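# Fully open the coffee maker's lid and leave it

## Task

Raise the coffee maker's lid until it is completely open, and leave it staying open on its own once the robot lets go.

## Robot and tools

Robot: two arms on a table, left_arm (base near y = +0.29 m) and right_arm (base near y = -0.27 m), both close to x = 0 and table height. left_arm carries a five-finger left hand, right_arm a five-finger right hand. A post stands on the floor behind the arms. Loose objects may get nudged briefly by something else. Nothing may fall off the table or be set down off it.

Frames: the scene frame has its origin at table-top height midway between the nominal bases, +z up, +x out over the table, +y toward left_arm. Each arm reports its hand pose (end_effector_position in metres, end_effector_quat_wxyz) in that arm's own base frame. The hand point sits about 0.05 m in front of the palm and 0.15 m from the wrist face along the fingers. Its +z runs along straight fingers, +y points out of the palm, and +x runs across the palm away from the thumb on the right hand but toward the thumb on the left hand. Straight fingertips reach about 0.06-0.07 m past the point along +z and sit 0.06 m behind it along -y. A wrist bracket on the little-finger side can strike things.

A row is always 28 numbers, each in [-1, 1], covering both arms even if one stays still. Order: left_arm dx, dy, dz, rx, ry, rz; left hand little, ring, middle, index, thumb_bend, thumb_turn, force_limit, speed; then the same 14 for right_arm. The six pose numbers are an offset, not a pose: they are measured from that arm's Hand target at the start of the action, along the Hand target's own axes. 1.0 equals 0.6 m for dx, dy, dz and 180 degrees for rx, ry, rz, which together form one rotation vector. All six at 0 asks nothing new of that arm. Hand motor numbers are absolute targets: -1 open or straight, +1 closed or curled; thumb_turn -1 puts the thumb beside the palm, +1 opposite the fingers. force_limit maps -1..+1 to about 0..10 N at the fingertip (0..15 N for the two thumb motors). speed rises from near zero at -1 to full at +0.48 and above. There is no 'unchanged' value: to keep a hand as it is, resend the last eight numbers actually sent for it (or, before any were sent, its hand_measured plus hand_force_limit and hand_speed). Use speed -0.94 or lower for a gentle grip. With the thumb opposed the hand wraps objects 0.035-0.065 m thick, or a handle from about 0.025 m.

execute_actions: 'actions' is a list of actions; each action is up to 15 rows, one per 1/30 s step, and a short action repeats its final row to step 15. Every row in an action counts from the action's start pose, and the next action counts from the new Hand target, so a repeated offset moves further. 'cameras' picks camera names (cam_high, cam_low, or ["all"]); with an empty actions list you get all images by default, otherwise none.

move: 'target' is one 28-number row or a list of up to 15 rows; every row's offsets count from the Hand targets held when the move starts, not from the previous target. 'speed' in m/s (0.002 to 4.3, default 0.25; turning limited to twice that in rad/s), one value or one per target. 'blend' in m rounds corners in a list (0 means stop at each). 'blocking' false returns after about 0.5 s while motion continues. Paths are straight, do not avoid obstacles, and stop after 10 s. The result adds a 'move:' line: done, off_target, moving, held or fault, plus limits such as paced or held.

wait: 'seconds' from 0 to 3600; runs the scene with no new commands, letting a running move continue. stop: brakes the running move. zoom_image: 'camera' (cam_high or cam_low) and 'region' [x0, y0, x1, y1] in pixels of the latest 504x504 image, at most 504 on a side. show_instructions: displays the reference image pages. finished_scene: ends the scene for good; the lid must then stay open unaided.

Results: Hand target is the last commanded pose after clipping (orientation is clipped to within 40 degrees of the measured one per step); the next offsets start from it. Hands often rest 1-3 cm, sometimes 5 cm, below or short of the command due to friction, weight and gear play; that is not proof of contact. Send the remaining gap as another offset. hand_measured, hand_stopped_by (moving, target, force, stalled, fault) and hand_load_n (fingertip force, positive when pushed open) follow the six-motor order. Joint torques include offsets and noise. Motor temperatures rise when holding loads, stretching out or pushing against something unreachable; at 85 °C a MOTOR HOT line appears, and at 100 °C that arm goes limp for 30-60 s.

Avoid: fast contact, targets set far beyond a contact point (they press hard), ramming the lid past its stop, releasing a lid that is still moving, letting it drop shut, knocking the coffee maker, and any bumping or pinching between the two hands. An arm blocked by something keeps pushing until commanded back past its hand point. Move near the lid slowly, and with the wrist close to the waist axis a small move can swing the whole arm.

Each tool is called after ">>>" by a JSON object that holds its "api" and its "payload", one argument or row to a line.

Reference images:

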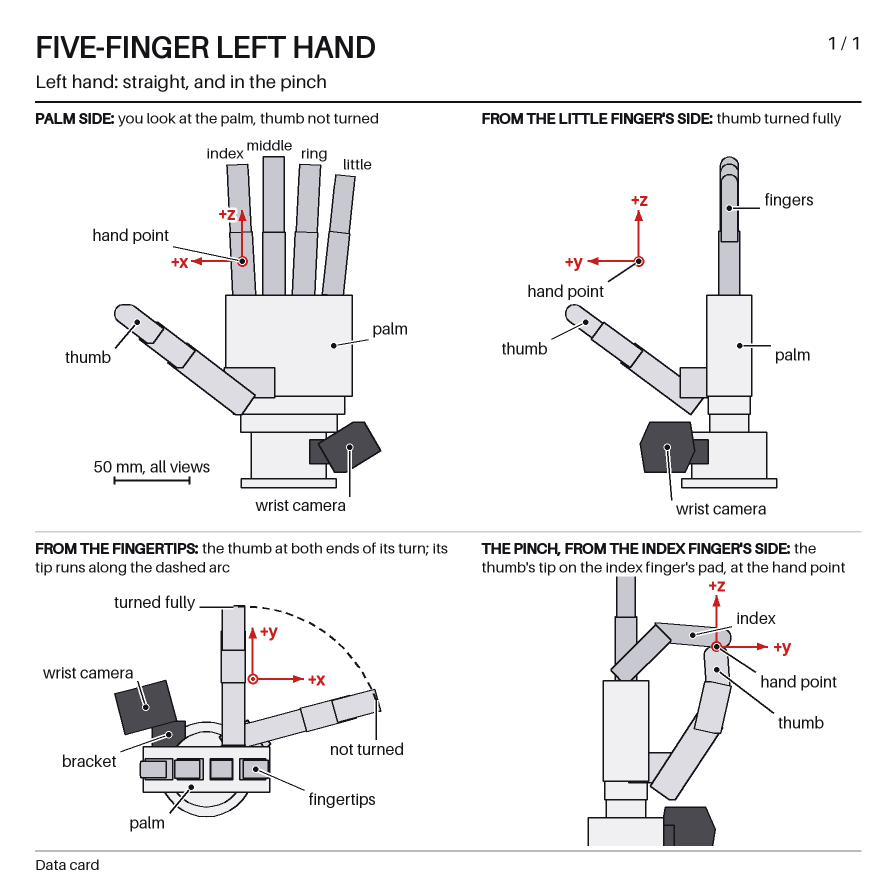

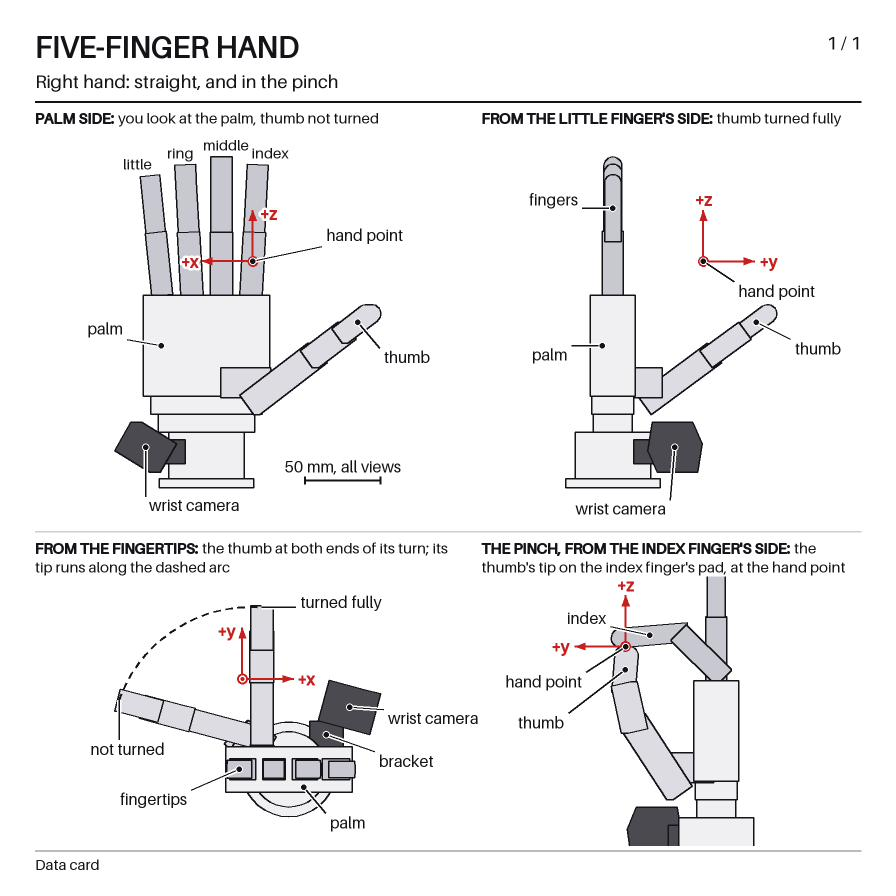

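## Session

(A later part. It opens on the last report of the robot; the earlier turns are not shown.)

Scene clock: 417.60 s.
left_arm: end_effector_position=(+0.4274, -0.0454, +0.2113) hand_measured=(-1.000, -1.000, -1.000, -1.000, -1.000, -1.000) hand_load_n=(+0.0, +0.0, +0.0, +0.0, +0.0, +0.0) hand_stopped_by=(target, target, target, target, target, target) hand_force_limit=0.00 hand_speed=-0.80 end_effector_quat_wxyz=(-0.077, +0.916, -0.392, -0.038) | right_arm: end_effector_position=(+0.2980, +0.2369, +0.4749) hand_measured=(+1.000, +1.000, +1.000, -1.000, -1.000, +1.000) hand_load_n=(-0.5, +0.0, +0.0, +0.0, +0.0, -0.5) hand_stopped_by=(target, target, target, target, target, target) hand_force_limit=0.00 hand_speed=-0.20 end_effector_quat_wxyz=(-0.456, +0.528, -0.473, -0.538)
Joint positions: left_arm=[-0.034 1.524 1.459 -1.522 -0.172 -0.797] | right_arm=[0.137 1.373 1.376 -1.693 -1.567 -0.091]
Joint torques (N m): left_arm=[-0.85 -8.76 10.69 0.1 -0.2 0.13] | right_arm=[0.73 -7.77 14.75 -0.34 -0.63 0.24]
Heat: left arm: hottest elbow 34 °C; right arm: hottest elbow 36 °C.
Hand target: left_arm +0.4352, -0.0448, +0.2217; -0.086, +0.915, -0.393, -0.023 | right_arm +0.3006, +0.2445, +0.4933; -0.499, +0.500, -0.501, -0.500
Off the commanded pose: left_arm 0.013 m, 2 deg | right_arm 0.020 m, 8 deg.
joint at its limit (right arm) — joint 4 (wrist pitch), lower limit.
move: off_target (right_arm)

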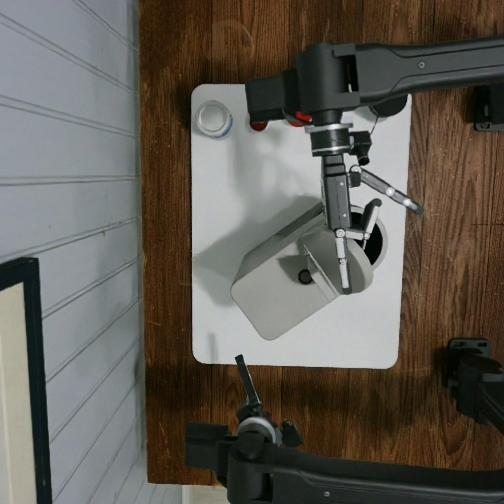

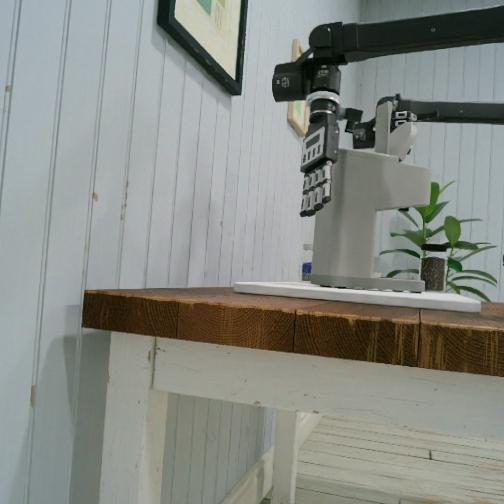

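>>> {"api": "move", "payload": {
  "target": [0,0,0,0,0,0,-1,-1,-1,-1,-1,-1,0,-0.8,-0.003,-0.049,0.032,0,0,0,1,1,1,-1,-1,1,0,-0.2],
  "speed": 0.06,
  "cameras": ["all"]
}}

>>> {"api": "zoom_image", "payload": {
  "camera": "cam_low",
  "region": [340, 80, 440, 180]
}}

>>> {"api": "zoom_image", "payload": {
  "camera": "cam_high",
  "region": [270, 180, 400, 310]
}}

Scene clock: 451.70 s.
left_arm: end_effector_position=(+0.4274, -0.0454, +0.2113) hand_measured=(-1.000, -1.000, -1.000, -1.000, -1.000, -1.000) hand_load_n=(+0.0, +0.0, +0.0, +0.0, +0.0, +0.0) hand_stopped_by=(target, target, target, target, target, target) hand_force_limit=0.00 hand_speed=-0.80 end_effector_quat_wxyz=(-0.077, +0.916, -0.392, -0.038) | right_arm: end_effector_position=(+0.3262, +0.2525, +0.4858) hand_measured=(+1.000, +1.000, +1.000, -1.000, -1.000, +1.000) hand_load_n=(-0.5, +0.0, +0.0, +0.0, +0.0, +0.0) hand_stopped_by=(target, target, target, target, target, target) hand_force_limit=0.00 hand_speed=-0.20 end_effector_quat_wxyz=(-0.447, +0.533, -0.464, -0.548)
Joint positions: left_arm=[-0.034 1.524 1.459 -1.522 -0.172 -0.797] | right_arm=[0.17 1.463 1.495 -1.696 -1.571 -0.062]
Joint torques (N m): left_arm=[-0.85 -8.82 10.69 0.13 -0.2 0.13] | right_arm=[1.08 -8 14.35 -0.18 -0.4 0.13]
Heat: left arm: hottest elbow 35 °C; right arm: hottest elbow 37 °C.
Hand target: left_arm +0.4352, -0.0448, +0.2217; -0.086, +0.915, -0.393, -0.023 | right_arm +0.3299, +0.2638, +0.4951; -0.499, +0.500, -0.501, -0.500
Off the commanded pose: left_arm 0.013 m, 2 deg | right_arm 0.015 m, 10 deg.
joint sent to its limit (right arm) — joint 4 (wrist pitch), lower limit. The joint targets are off in orientation, not in position.
move: off_target (right_arm)

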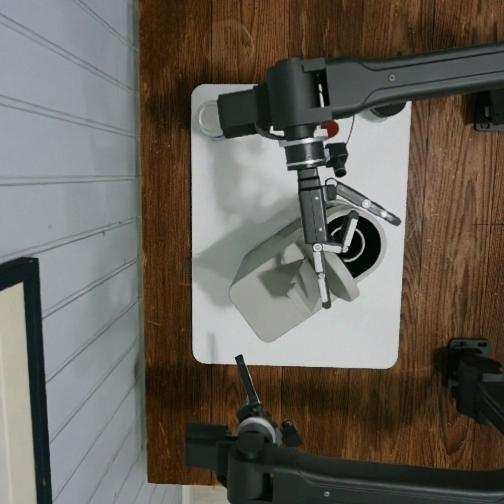

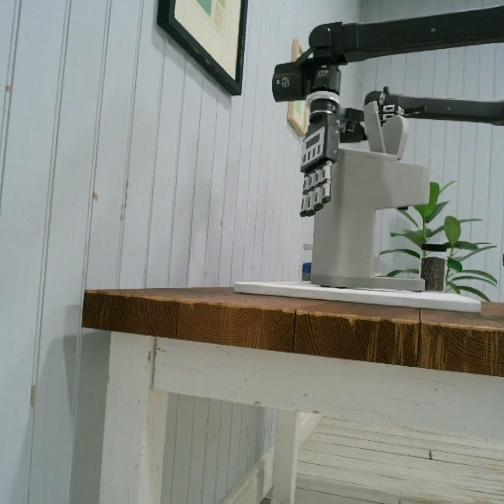

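Scaled by 5.040.

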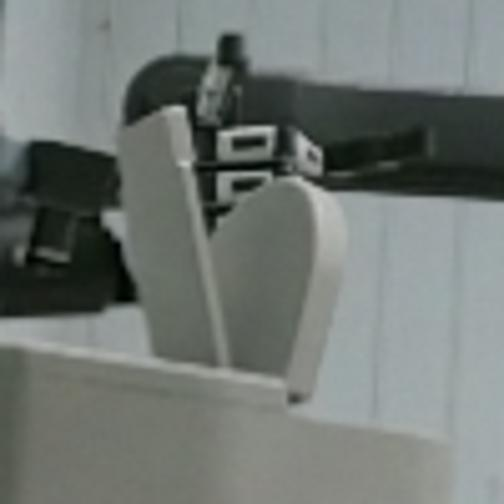

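Scaled by 3.877.

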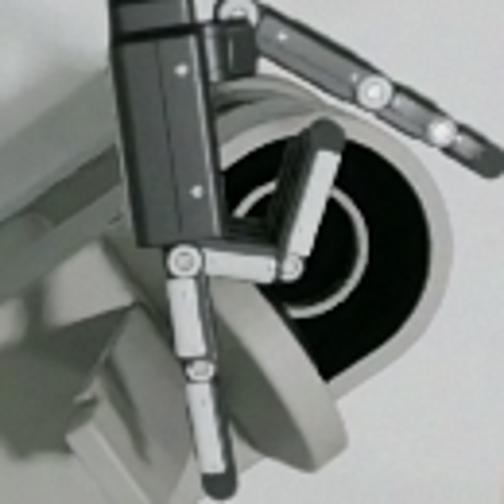

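>>> {"api": "zoom_image", "payload": {
  "camera": "cam_high",
  "region": [190, 160, 440, 410]
}}

Scaled by 2.016.

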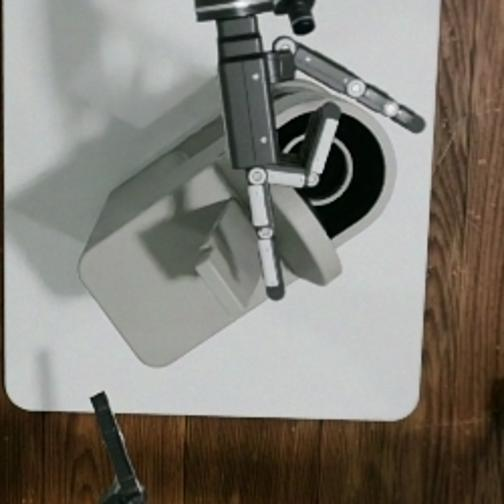

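>>> {"api": "move", "payload": {
  "target": [0,0,0,0,0,0,-1,-1,-1,-1,-1,-1,0,-0.8,0.003,-0.018,0.012,0,0,0,1,1,1,-1,-1,1,0,-0.2],
  "speed": 0.04,
  "cameras": ["all"]
}}

>>> {"api": "zoom_image", "payload": {
  "camera": "cam_low",
  "region": [340, 80, 440, 180]
}}

>>> {"api": "zoom_image", "payload": {
  "camera": "cam_high",
  "region": [190, 160, 440, 410]
}}

Scene clock: 473.93 s.
left_arm: end_effector_position=(+0.4274, -0.0454, +0.2113) hand_measured=(-1.000, -1.000, -1.000, -1.000, -1.000, -1.000) hand_load_n=(+0.0, +0.0, +0.5, +0.0, -0.5, +0.0) hand_stopped_by=(target, target, target, target, target, target) hand_force_limit=0.00 hand_speed=-0.80 end_effector_quat_wxyz=(-0.077, +0.916, -0.392, -0.038) | right_arm: end_effector_position=(+0.3352, +0.2590, +0.4893) hand_measured=(+1.000, +1.000, +1.000, -1.000, -1.000, +1.000) hand_load_n=(-1.0, +0.0, +0.0, +0.0, +0.0, +0.0) hand_stopped_by=(target, target, target, target, target, target) hand_force_limit=0.00 hand_speed=-0.20 end_effector_quat_wxyz=(-0.446, +0.538, -0.459, -0.549)
Joint positions: left_arm=[-0.034 1.524 1.459 -1.522 -0.172 -0.797] | right_arm=[0.183 1.494 1.539 -1.696 -1.571 -0.055]
Joint torques (N m): left_arm=[-0.91 -8.82 10.69 0.09 -0.2 0.13] | right_arm=[1.14 -7.88 13.85 -0.09 -0.33 0.11]
Heat: left arm: hottest elbow 35 °C; right arm: hottest elbow 36 °C.
Hand target: left_arm +0.4352, -0.0448, +0.2217; -0.086, +0.915, -0.393, -0.023 | right_arm +0.3408, +0.2709, +0.4933; -0.499, +0.500, -0.501, -0.500
Off the commanded pose: left_arm 0.013 m, 2 deg | right_arm 0.014 m, 11 deg.
move: off_target (right_arm)

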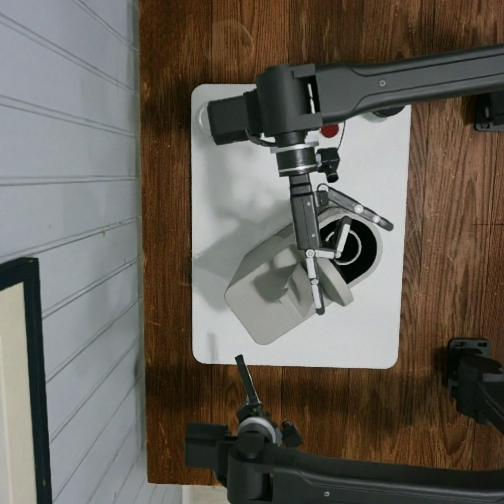

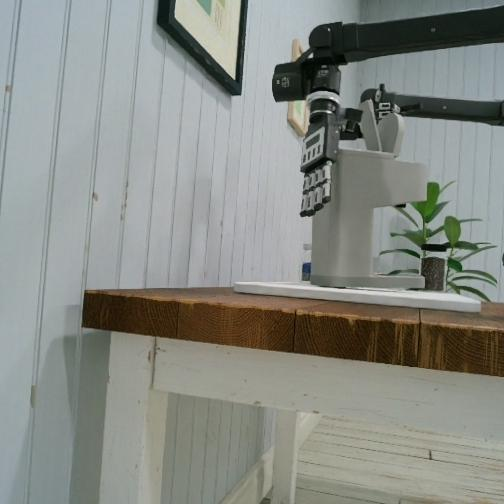

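Scaled by 5.040.

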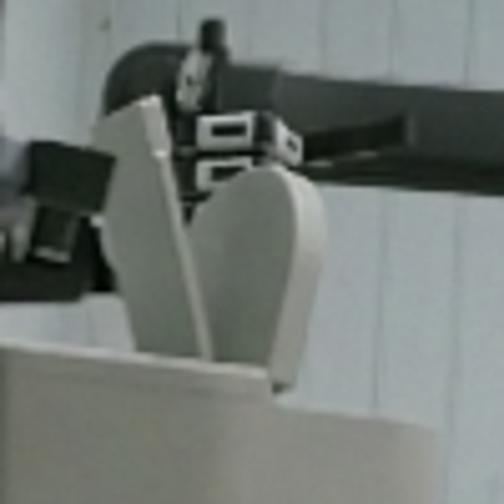

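Scaled by 2.016.

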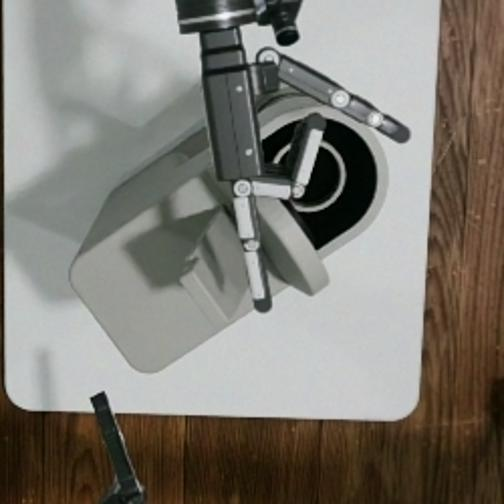

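>>> {"api": "move", "payload": {
  "target": [0,0,0,0,0,0,-1,-1,-1,-1,-1,-1,0,-0.8,0,0.042,-0.027,0,0,0,1,1,1,-1,-1,1,0,-0.2],
  "speed": 0.04,
  "cameras": ["all"]
}}

>>> {"api": "zoom_image", "payload": {
  "camera": "cam_low",
  "region": [340, 80, 440, 180]
}}

>>> {"api": "zoom_image", "payload": {
  "camera": "cam_high",
  "region": [190, 160, 440, 410]
}}

Scene clock: 482.50 s.
left_arm: end_effector_position=(+0.4274, -0.0454, +0.2113) hand_measured=(-1.000, -1.000, -1.000, -1.000, -1.000, -1.000) hand_load_n=(+0.0, +0.0, +0.0, +0.0, +0.0, +0.0) hand_stopped_by=(target, target, target, target, target, target) hand_force_limit=0.00 hand_speed=-0.80 end_effector_quat_wxyz=(-0.077, +0.916, -0.392, -0.038) | right_arm: end_effector_position=(+0.3193, +0.2562, +0.4931) hand_measured=(+1.000, +1.000, +1.000, -1.000, -1.000, +1.000) hand_load_n=(-0.5, +0.0, +0.0, +0.0, +0.0, -0.5) hand_stopped_by=(target, target, target, target, target, target) hand_force_limit=0.00 hand_speed=-0.20 end_effector_quat_wxyz=(-0.450, +0.543, -0.454, -0.544)
Joint positions: left_arm=[-0.034 1.524 1.459 -1.522 -0.172 -0.797] | right_arm=[0.183 1.452 1.509 -1.696 -1.568 -0.063]
Joint torques (N m): left_arm=[-0.91 -8.76 10.69 0.1 -0.2 0.13] | right_arm=[-0.85 -10.64 8.8 -0.16 -0.33 0.05]
Heat: left arm: hottest elbow 35 °C; right arm: hottest elbow 36 °C.
Hand target: left_arm +0.4352, -0.0448, +0.2217; -0.086, +0.915, -0.393, -0.023 | right_arm +0.3155, +0.2547, +0.4934; -0.499, +0.500, -0.501, -0.500
Off the commanded pose: left_arm 0.013 m, 2 deg | right_arm 0.004 m, 11 deg.
joint at its limit (right arm) — joint 4 (wrist pitch), lower limit.
move: off_target (right_arm)

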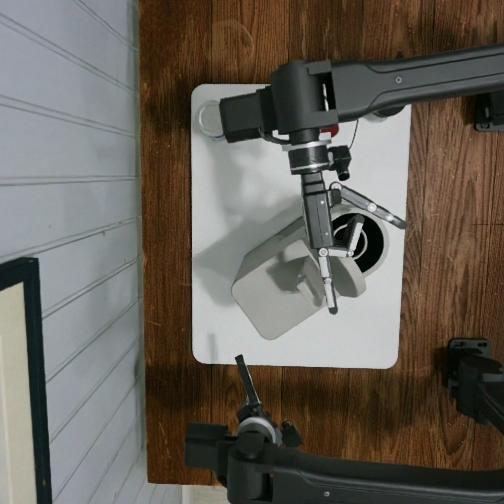

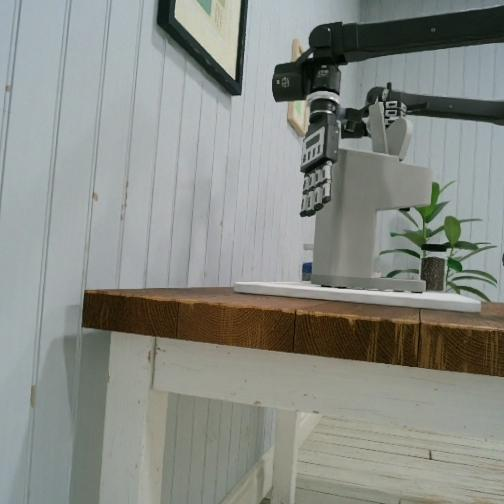

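Scaled by 5.040.

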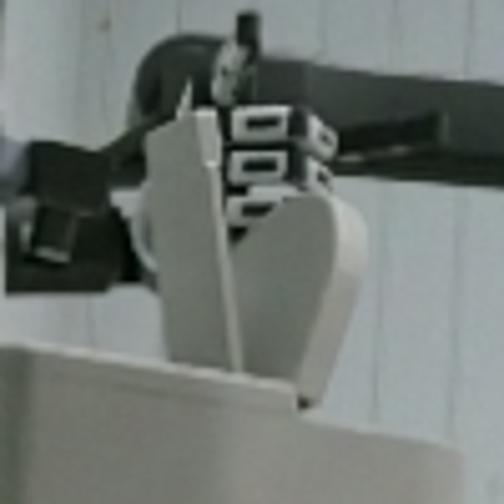

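Scaled by 2.016.

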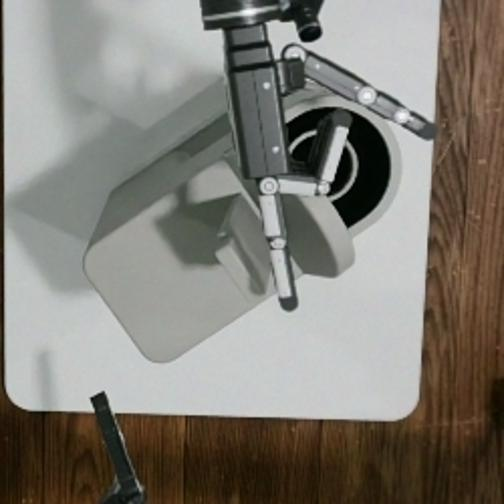

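>>> {"api": "move", "payload": {
  "target": [
    [0,0,0,0,0,0,-1,-1,-1,-1,-1,-1,0,-0.8,0,-0.012,0.008,0,0,0,1,1,1,-1,-1,1,0,-0.2],
    [0,0,0,0,0,0,-1,-1,-1,-1,-1,-1,0,-0.8,-0.2,-0.012,0.008,0,0,0,1,1,1,-1,-1,1,0,-0.2]
  ],
  "speed": 0.05,
  "blend": [0.004, 0],
  "cameras": ["all"]
}}

>>> {"api": "zoom_image", "payload": {
  "camera": "cam_low",
  "region": [340, 60, 440, 160]
}}

>>> {"api": "zoom_image", "payload": {
  "camera": "cam_high",
  "region": [190, 160, 440, 410]
}}

Scene clock: 510.00 s.
left_arm: end_effector_position=(+0.4274, -0.0454, +0.2113) hand_measured=(-1.000, -1.000, -1.000, -1.000, -1.000, -1.000) hand_load_n=(+0.0, +0.0, +0.0, +0.0, +0.0, -0.5) hand_stopped_by=(target, target, target, target, target, target) hand_force_limit=0.00 hand_speed=-0.80 end_effector_quat_wxyz=(-0.077, +0.916, -0.392, -0.038) | right_arm: end_effector_position=(+0.3269, +0.2645, +0.6082) hand_measured=(+1.000, +1.000, +1.000, -1.000, -1.000, +1.000) hand_load_n=(+0.0, +0.0, +0.0, +0.0, +0.0, +0.0) hand_stopped_by=(target, target, target, target, target, target) hand_force_limit=0.00 hand_speed=-0.20 end_effector_quat_wxyz=(+0.492, -0.503, +0.504, +0.502)
Joint positions: left_arm=[-0.034 1.524 1.459 -1.522 -0.172 -0.797] | right_arm=[0.181 1.197 1.399 -0.275 -1.399 1.511]
Joint torques (N m): left_arm=[-0.91 -8.82 10.67 0.1 -0.2 0.13] | right_arm=[-1.2 -8.29 10.21 1.59 0.19 0.25]
Heat: left arm: hottest elbow 35 °C; right arm: hottest elbow 33 °C.
Hand target: left_arm +0.4352, -0.0448, +0.2217; -0.086, +0.915, -0.393, -0.023 | right_arm +0.3229, +0.2597, +0.6132; +0.499, -0.500, +0.501, +0.500
Off the commanded pose: left_arm 0.013 m, 2 deg | right_arm 0.008 m, 1 deg.
move: done

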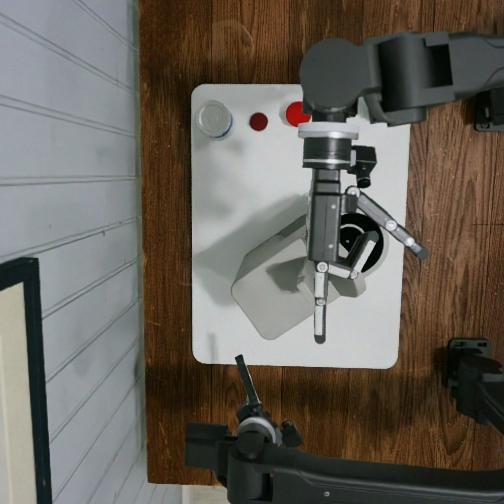

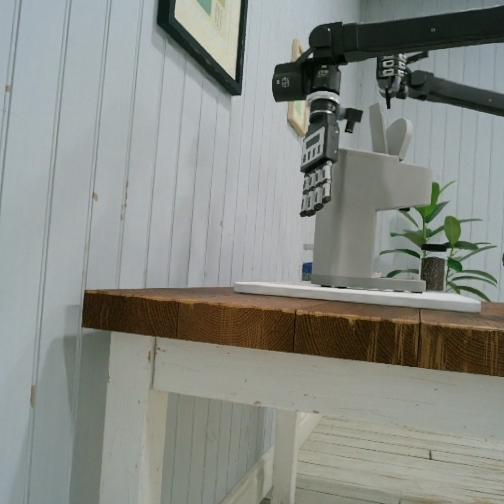

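Scaled by 5.040.

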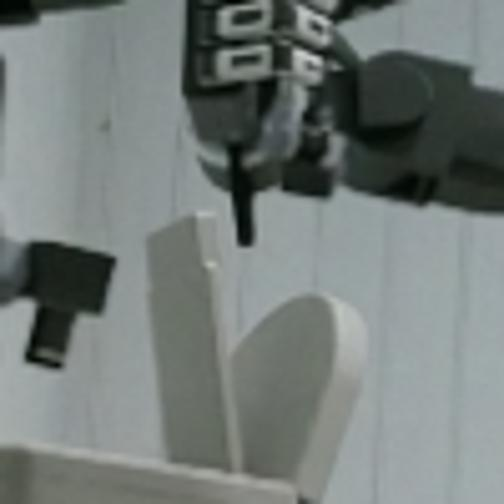

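Scaled by 2.016.

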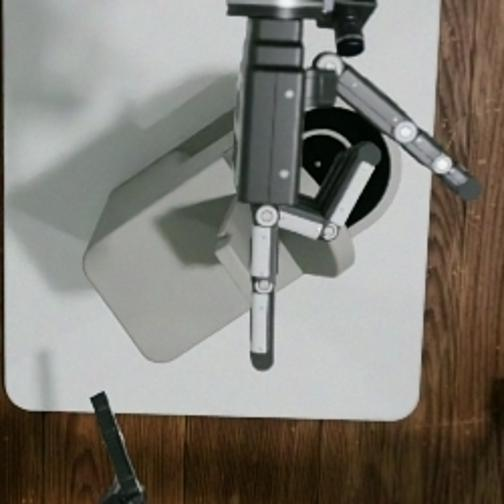

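>>> {"api": "move", "payload": {
  "target": [
    [0,0,0,0,0,0,-1,-1,-1,-1,-1,-1,0,-0.8,0.022,0.142,-0.102,0,0,0,1,1,1,-1,-1,1,0,-0.2],
    [0,0,0,0,0,0,-1,-1,-1,-1,-1,-1,0,-0.8,0.272,0.142,-0.102,0,0,0,1,1,1,-1,-1,1,0,-0.2]
  ],
  "speed": 0.1,
  "blend": [0.01, 0],
  "cameras": ["all"]
}}

>>> {"api": "zoom_image", "payload": {
  "camera": "cam_low",
  "region": [360, 80, 460, 180]
}}

>>> {"api": "zoom_image", "payload": {
  "camera": "cam_high",
  "region": [210, 160, 430, 380]
}}

Scene clock: 567.67 s.
left_arm: end_effector_position=(+0.4274, -0.0454, +0.2113) hand_measured=(-1.000, -1.000, -1.000, -1.000, -1.000, -1.000) hand_load_n=(+0.0, +0.0, +0.0, +0.0, -0.5, +0.0) hand_stopped_by=(target, target, target, target, target, target) hand_force_limit=0.00 hand_speed=-0.80 end_effector_quat_wxyz=(-0.077, +0.916, -0.392, -0.038) | right_arm: end_effector_position=(+0.2387, +0.2019, +0.4499) hand_measured=(+1.000, +1.000, +1.000, -1.000, -1.000, +1.000) hand_load_n=(+0.0, +0.0, +0.0, +0.0, +0.0, +0.0) hand_stopped_by=(target, target, target, target, target, target) hand_force_limit=0.00 hand_speed=-0.20 end_effector_quat_wxyz=(+0.488, -0.493, +0.510, +0.509)
Joint positions: left_arm=[-0.034 1.524 1.459 -1.522 -0.172 -0.797] | right_arm=[0.027 0.921 0.829 -0.18 -1.547 1.337]
Joint torques (N m): left_arm=[-0.85 -8.76 10.67 0.09 -0.2 0.13] | right_arm=[-1.44 -4.13 10.67 1.46 -0.19 -0.06]
Heat: left arm: hottest elbow 35 °C; right arm: hottest elbow 31 °C.
Hand target: left_arm +0.4352, -0.0448, +0.2217; -0.086, +0.915, -0.393, -0.023 | right_arm +0.2375, +0.1983, +0.4503; +0.499, -0.500, +0.501, +0.500
Off the commanded pose: left_arm 0.013 m, 2 deg | right_arm 0.004 m, 2 deg.
move: done

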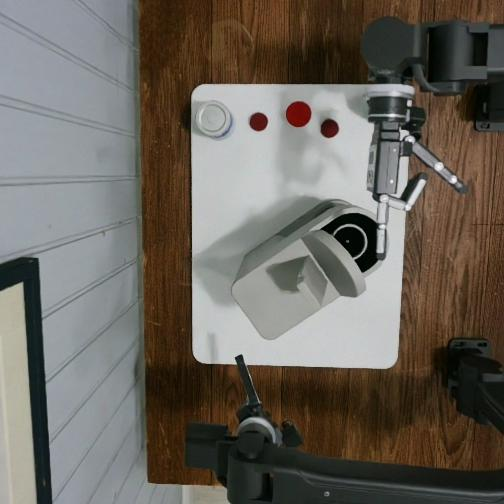

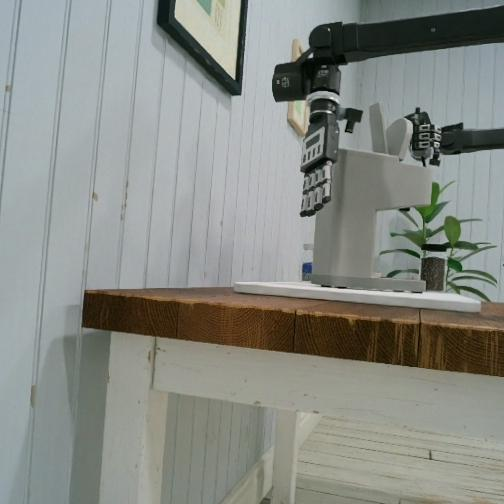

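Scaled by 5.040.

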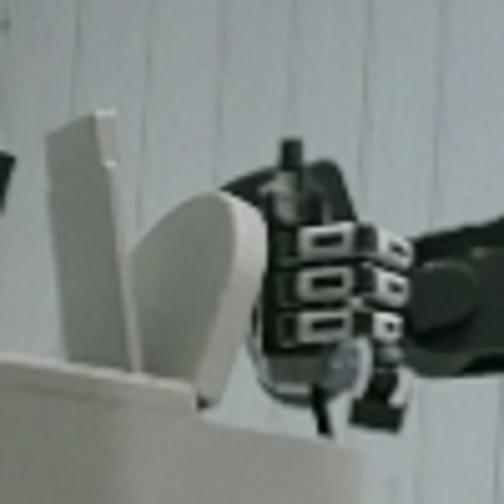

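Scaled by 2.291.

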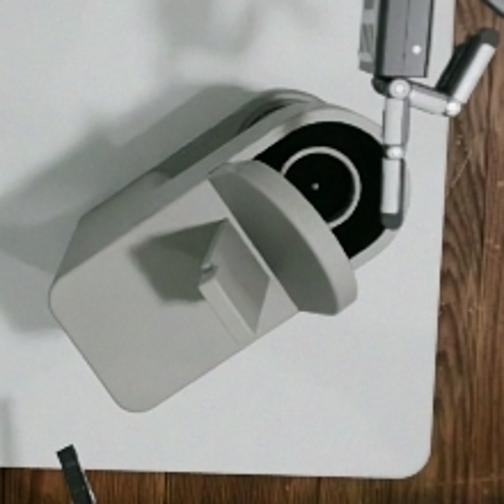

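>>> {"api": "move", "payload": {
  "target": [0,0,0,0,0,0,-1,-1,-1,-1,-1,-1,0,-0.8,0.0167,-0.0557,0.02,0,0,0,1,1,1,-1,-1,1,0,-0.2],
  "speed": 0.05,
  "cameras": ["all"]
}}

>>> {"api": "zoom_image", "payload": {
  "camera": "cam_low",
  "region": [360, 80, 460, 180]
}}

>>> {"api": "zoom_image", "payload": {
  "camera": "cam_high",
  "region": [210, 160, 430, 380]
}}

Scene clock: 592.43 s.
left_arm: end_effector_position=(+0.4274, -0.0454, +0.2113) hand_measured=(-1.000, -1.000, -1.000, -1.000, -1.000, -1.000) hand_load_n=(+0.0, +0.0, +0.0, +0.5, +0.0, +0.0) hand_stopped_by=(target, target, target, target, target, target) hand_force_limit=0.00 hand_speed=-0.80 end_effector_quat_wxyz=(-0.077, +0.916, -0.392, -0.038) | right_arm: end_effector_position=(+0.2702, +0.2064, +0.4287) hand_measured=(+1.000, +1.000, +1.000, -1.000, -1.000, +1.000) hand_load_n=(-0.5, +0.0, +0.0, +0.0, +0.0, +0.0) hand_stopped_by=(target, target, target, target, target, target) hand_force_limit=0.00 hand_speed=-0.20 end_effector_quat_wxyz=(+0.493, -0.493, +0.513, +0.501)
Joint positions: left_arm=[-0.034 1.524 1.459 -1.522 -0.172 -0.797] | right_arm=[0.035 1.017 0.829 -0.062 -1.522 1.348]
Joint torques (N m): left_arm=[-0.85 -8.82 10.69 0.09 -0.19 0.13] | right_arm=[0.26 -4.54 13.11 1.48 0.08 0.25]
Heat: left arm: hottest elbow 35 °C; right arm: hottest elbow 30 °C.
Hand target: left_arm +0.4352, -0.0448, +0.2217; -0.086, +0.915, -0.393, -0.023 | right_arm +0.2710, +0.2102, +0.4402; +0.499, -0.500, +0.501, +0.500
Off the commanded pose: left_arm 0.013 m, 2 deg | right_arm 0.012 m, 2 deg.
move: off_target (right_arm)

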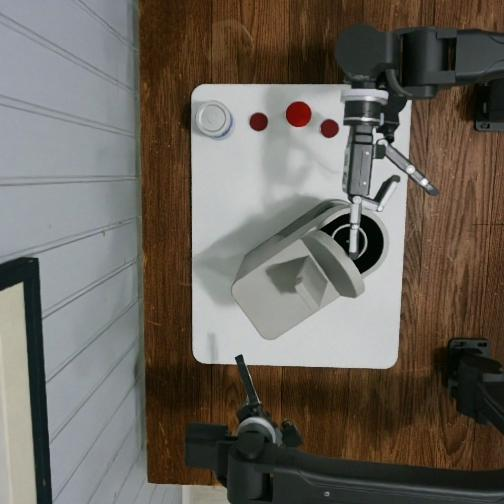

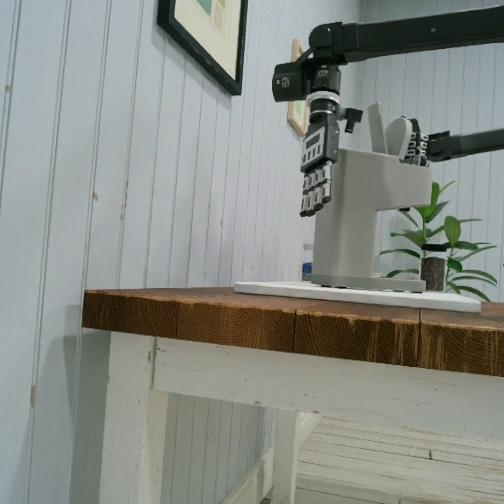

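Scaled by 5.040.

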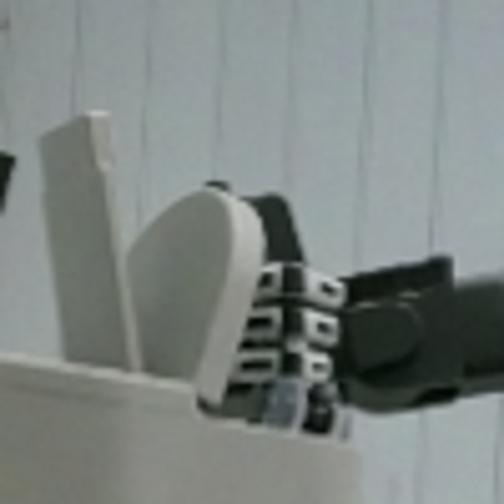

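Scaled by 2.291.

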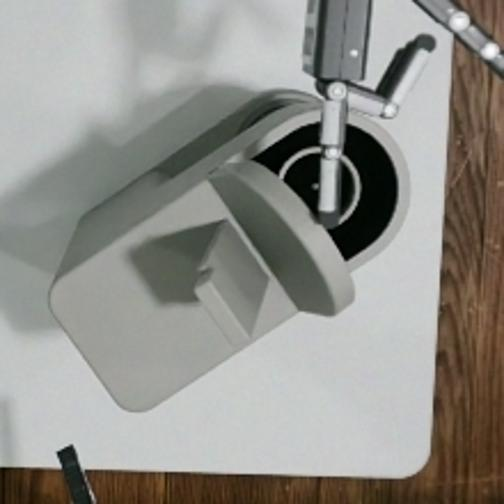

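>>> {"api": "move", "payload": {
  "target": [0,0,0,0,0,0,-1,-1,-1,-1,-1,-1,0,-0.8,-0.02,-0.035,0.02,0,0,0,1,1,1,-1,-1,1,0,-0.2],
  "speed": 0.04,
  "cameras": ["all"]
}}

>>> {"api": "zoom_image", "payload": {
  "camera": "cam_low",
  "region": [360, 80, 460, 180]
}}

>>> {"api": "zoom_image", "payload": {
  "camera": "cam_high",
  "region": [210, 160, 430, 380]
}}

Scene clock: 607.70 s.
left_arm: end_effector_position=(+0.4274, -0.0454, +0.2113) hand_measured=(-1.000, -1.000, -1.000, -1.000, -1.000, -1.000) hand_load_n=(+0.0, +0.0, +0.0, +0.0, +0.0, +0.0) hand_stopped_by=(target, target, target, target, target, target) hand_force_limit=0.00 hand_speed=-0.80 end_effector_quat_wxyz=(-0.077, +0.916, -0.392, -0.038) | right_arm: end_effector_position=(+0.2882, +0.2177, +0.4337) hand_measured=(+1.000, +1.000, +1.000, -1.000, -1.000, +1.000) hand_load_n=(+0.0, +0.0, +0.0, +0.0, +0.0, -0.5) hand_stopped_by=(target, target, target, target, target, target) hand_force_limit=0.00 hand_speed=-0.20 end_effector_quat_wxyz=(+0.490, -0.491, +0.515, +0.504)
Joint positions: left_arm=[-0.034 1.524 1.459 -1.522 -0.172 -0.797] | right_arm=[0.066 1.069 0.858 0.05 -1.493 1.448]
Joint torques (N m): left_arm=[-0.91 -8.82 10.69 0.09 -0.2 0.13] | right_arm=[0.15 -4.66 14.74 1.48 0.19 0.25]
Heat: left arm: hottest elbow 35 °C; right arm: hottest elbow 31 °C.
Hand target: left_arm +0.4352, -0.0448, +0.2217; -0.086, +0.915, -0.393, -0.023 | right_arm +0.2920, +0.2222, +0.4522; +0.499, -0.500, +0.501, +0.500
Off the commanded pose: left_arm 0.013 m, 2 deg | right_arm 0.019 m, 2 deg.
move: off_target (right_arm)

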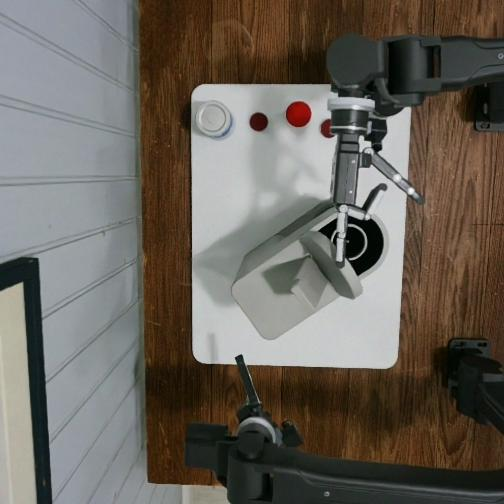

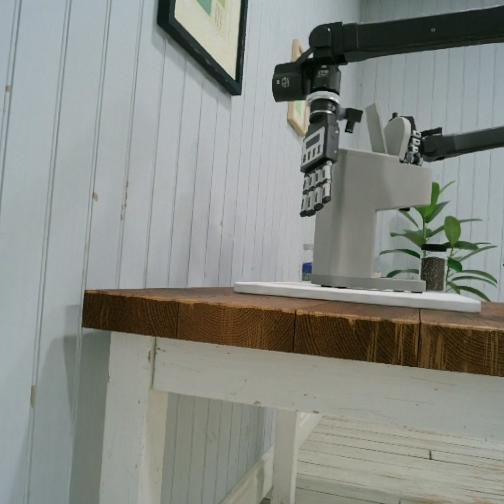

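Scaled by 5.040.

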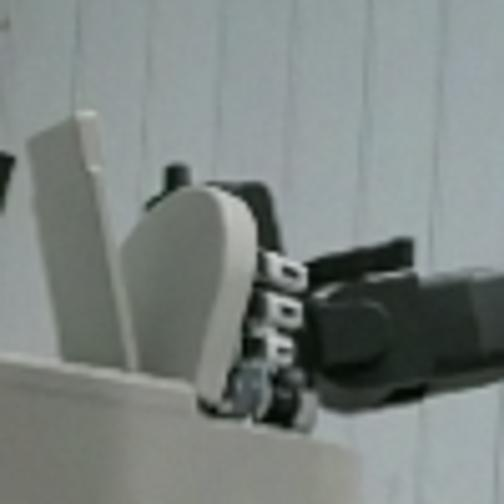

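Scaled by 2.291.

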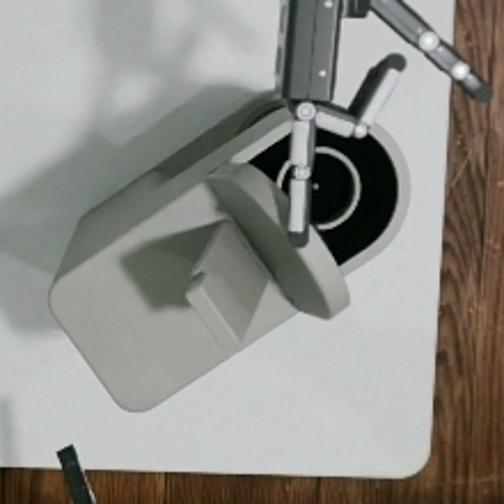

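>>> {"api": "move", "payload": {
  "target": [0,0,0,0,0,0,-1,-1,-1,-1,-1,-1,0,-0.8,-0.005,-0.028,0.018,0,0,0,1,1,1,-1,-1,1,0,-0.2],
  "speed": 0.04,
  "cameras": ["all"]
}}

>>> {"api": "zoom_image", "payload": {
  "camera": "cam_low",
  "region": [360, 80, 460, 180]
}}

>>> {"api": "zoom_image", "payload": {
  "camera": "cam_high",
  "region": [210, 160, 430, 380]
}}

Scene clock: 615.37 s.
left_arm: end_effector_position=(+0.4274, -0.0454, +0.2113) hand_measured=(-1.000, -1.000, -1.000, -1.000, -1.000, -1.000) hand_load_n=(+0.0, +0.0, +0.0, +0.0, +0.0, +0.5) hand_stopped_by=(target, target, target, target, target, target) hand_force_limit=0.00 hand_speed=-0.80 end_effector_quat_wxyz=(-0.077, +0.916, -0.392, -0.038) | right_arm: end_effector_position=(+0.3059, +0.2281, +0.4323) hand_measured=(+1.000, +1.000, +1.000, -1.000, -1.000, +1.000) hand_load_n=(+0.0, +0.0, +0.0, +0.0, +0.0, -0.5) hand_stopped_by=(target, target, target, target, target, target) hand_force_limit=0.00 hand_speed=-0.20 end_effector_quat_wxyz=(+0.487, -0.487, +0.519, +0.506)
Joint positions: left_arm=[-0.034 1.524 1.459 -1.522 -0.172 -0.797] | right_arm=[0.091 1.122 0.882 0.116 -1.465 1.498]
Joint torques (N m): left_arm=[-0.85 -8.82 10.69 0.1 -0.2 0.14] | right_arm=[0.32 -5.71 15.35 1.57 0.15 0.25]
Heat: left arm: hottest elbow 35 °C; right arm: hottest elbow 31 °C.
Hand target: left_arm +0.4352, -0.0448, +0.2217; -0.086, +0.915, -0.393, -0.023 | right_arm +0.3087, +0.2331, +0.4551; +0.499, -0.500, +0.501, +0.500
Off the commanded pose: left_arm 0.013 m, 2 deg | right_arm 0.024 m, 3 deg.
move: off_target (right_arm)

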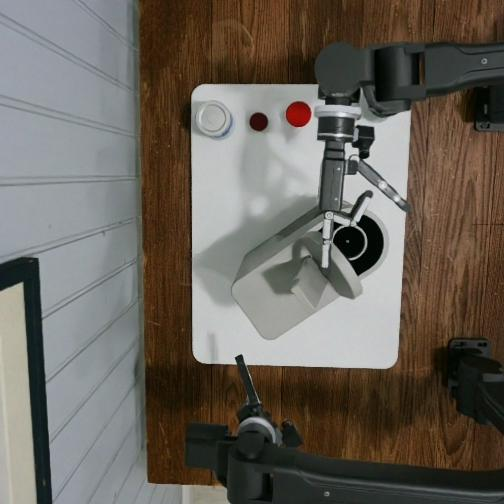

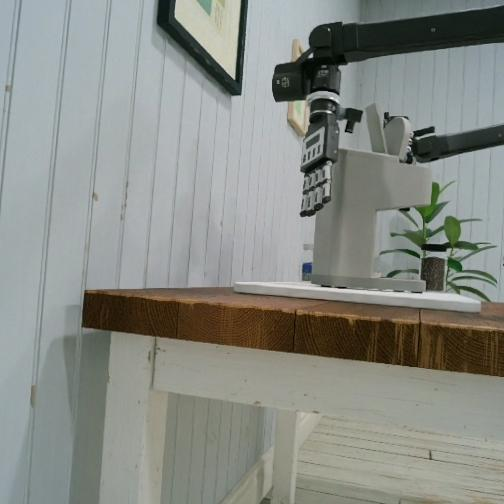

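Scaled by 5.040.

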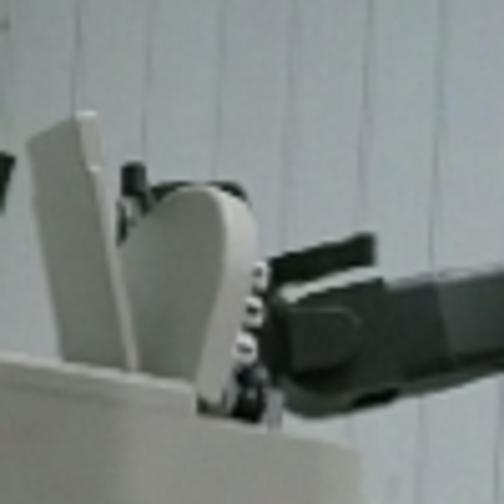

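Scaled by 2.291.

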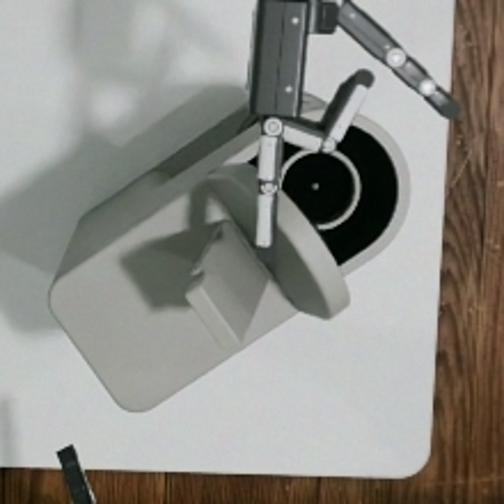

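>>> {"api": "move", "payload": {
  "target": [
    [0,0,0,0,0,0,-1,-1,-1,-1,-1,-1,0,-0.8,-0.19,0,0,0,0,0,1,1,1,-1,-1,1,0,-0.2],
    [0,0,0,0,0,0,-1,-1,-1,-1,-1,-1,0,-0.8,-0.208,0.118,-0.032,-0.1448,0.4848,-0.1448,1,1,1,1,-1,1,0,-0.2]
  ],
  "speed": [0.06, 0.2],
  "blend": [0, 0],
  "cameras": ["all"]
}}

>>> {"api": "zoom_image", "payload": {
  "camera": "cam_low",
  "region": [360, 80, 460, 180]
}}

>>> {"api": "zoom_image", "payload": {
  "camera": "cam_high",
  "region": [210, 160, 430, 380]
}}

Scene clock: 701.97 s.
left_arm: end_effector_position=(+0.4274, -0.0454, +0.2113) hand_measured=(-1.000, -1.000, -1.000, -1.000, -1.000, -1.000) hand_load_n=(+0.0, +0.0, +0.0, +0.0, +0.0, +0.0) hand_stopped_by=(target, target, target, target, target, target) hand_force_limit=0.00 hand_speed=-0.80 end_effector_quat_wxyz=(-0.077, +0.916, -0.392, -0.038) | right_arm: end_effector_position=(+0.2468, +0.2160, +0.5578) hand_measured=(+1.000, +1.000, +1.000, +1.000, -1.000, +1.000) hand_load_n=(+0.0, +0.0, +0.0, +0.0, +0.0, +0.0) hand_stopped_by=(target, target, target, target, target, target) hand_force_limit=0.00 hand_speed=-0.20 end_effector_quat_wxyz=(-0.338, +0.803, -0.476, +0.120)
Joint positions: left_arm=[-0.034 1.524 1.459 -1.522 -0.172 -0.797] | right_arm=[0.554 1.174 2.023 -1.691 -0.094 0.09]
Joint torques (N m): left_arm=[-0.91 -8.76 10.69 0.12 -0.2 0.13] | right_arm=[0.26 -4.89 12.48 0.73 0.21 -0.1]
Motor temperatures (°C): left_arm=[23 30 35 28 25 25] | right_arm=[28 27 39 22 25 29]
Heat: left arm: hottest elbow 35 °C; right arm: hottest elbow 39 °C.
Hand target: left_arm +0.4352, -0.0448, +0.2217; -0.086, +0.915, -0.393, -0.023 | right_arm +0.2380, +0.2140, +0.5801; -0.021, +0.879, -0.477, +0.008
Off the commanded pose: left_arm 0.013 m, 2 deg | right_arm 0.024 m, 42 deg; orientation clipped.
joint sent to its limit (right arm) — joint 4 (wrist pitch), lower limit. The joint targets are off in orientation, not in position.
move: off_target (right_arm); target 2's new numbers were sent with right_arm's hand 0.024 m and 42 deg from that target; limits=paced

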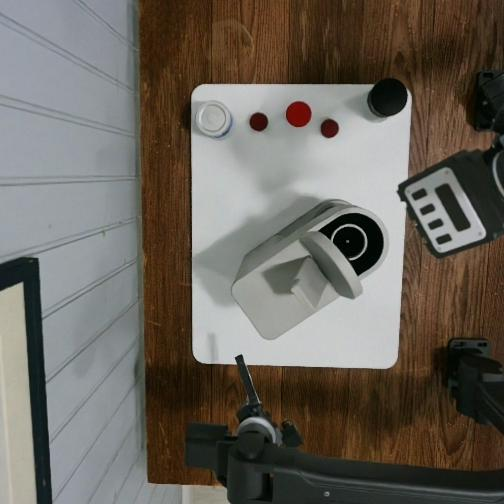

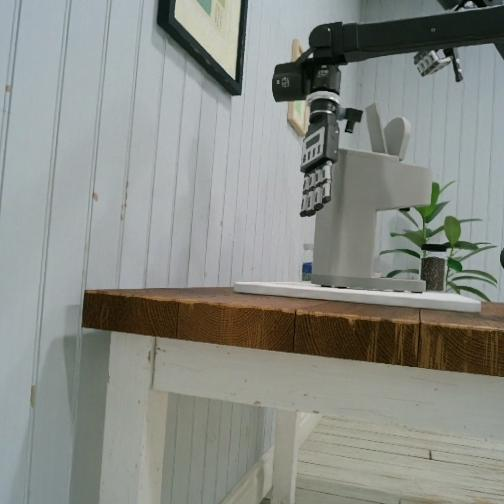

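Scaled by 5.040.

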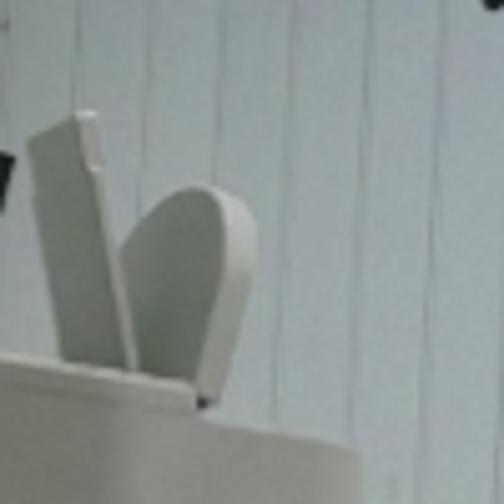

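Scaled by 2.291.

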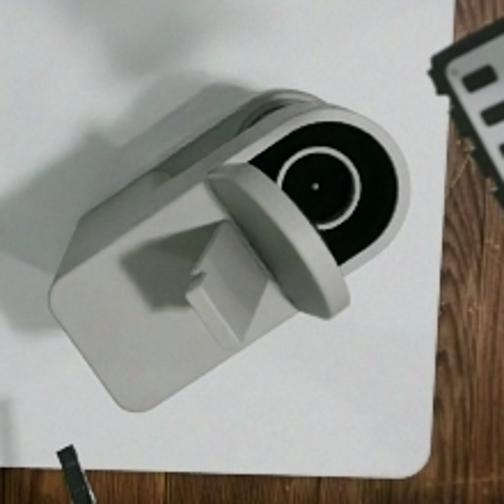

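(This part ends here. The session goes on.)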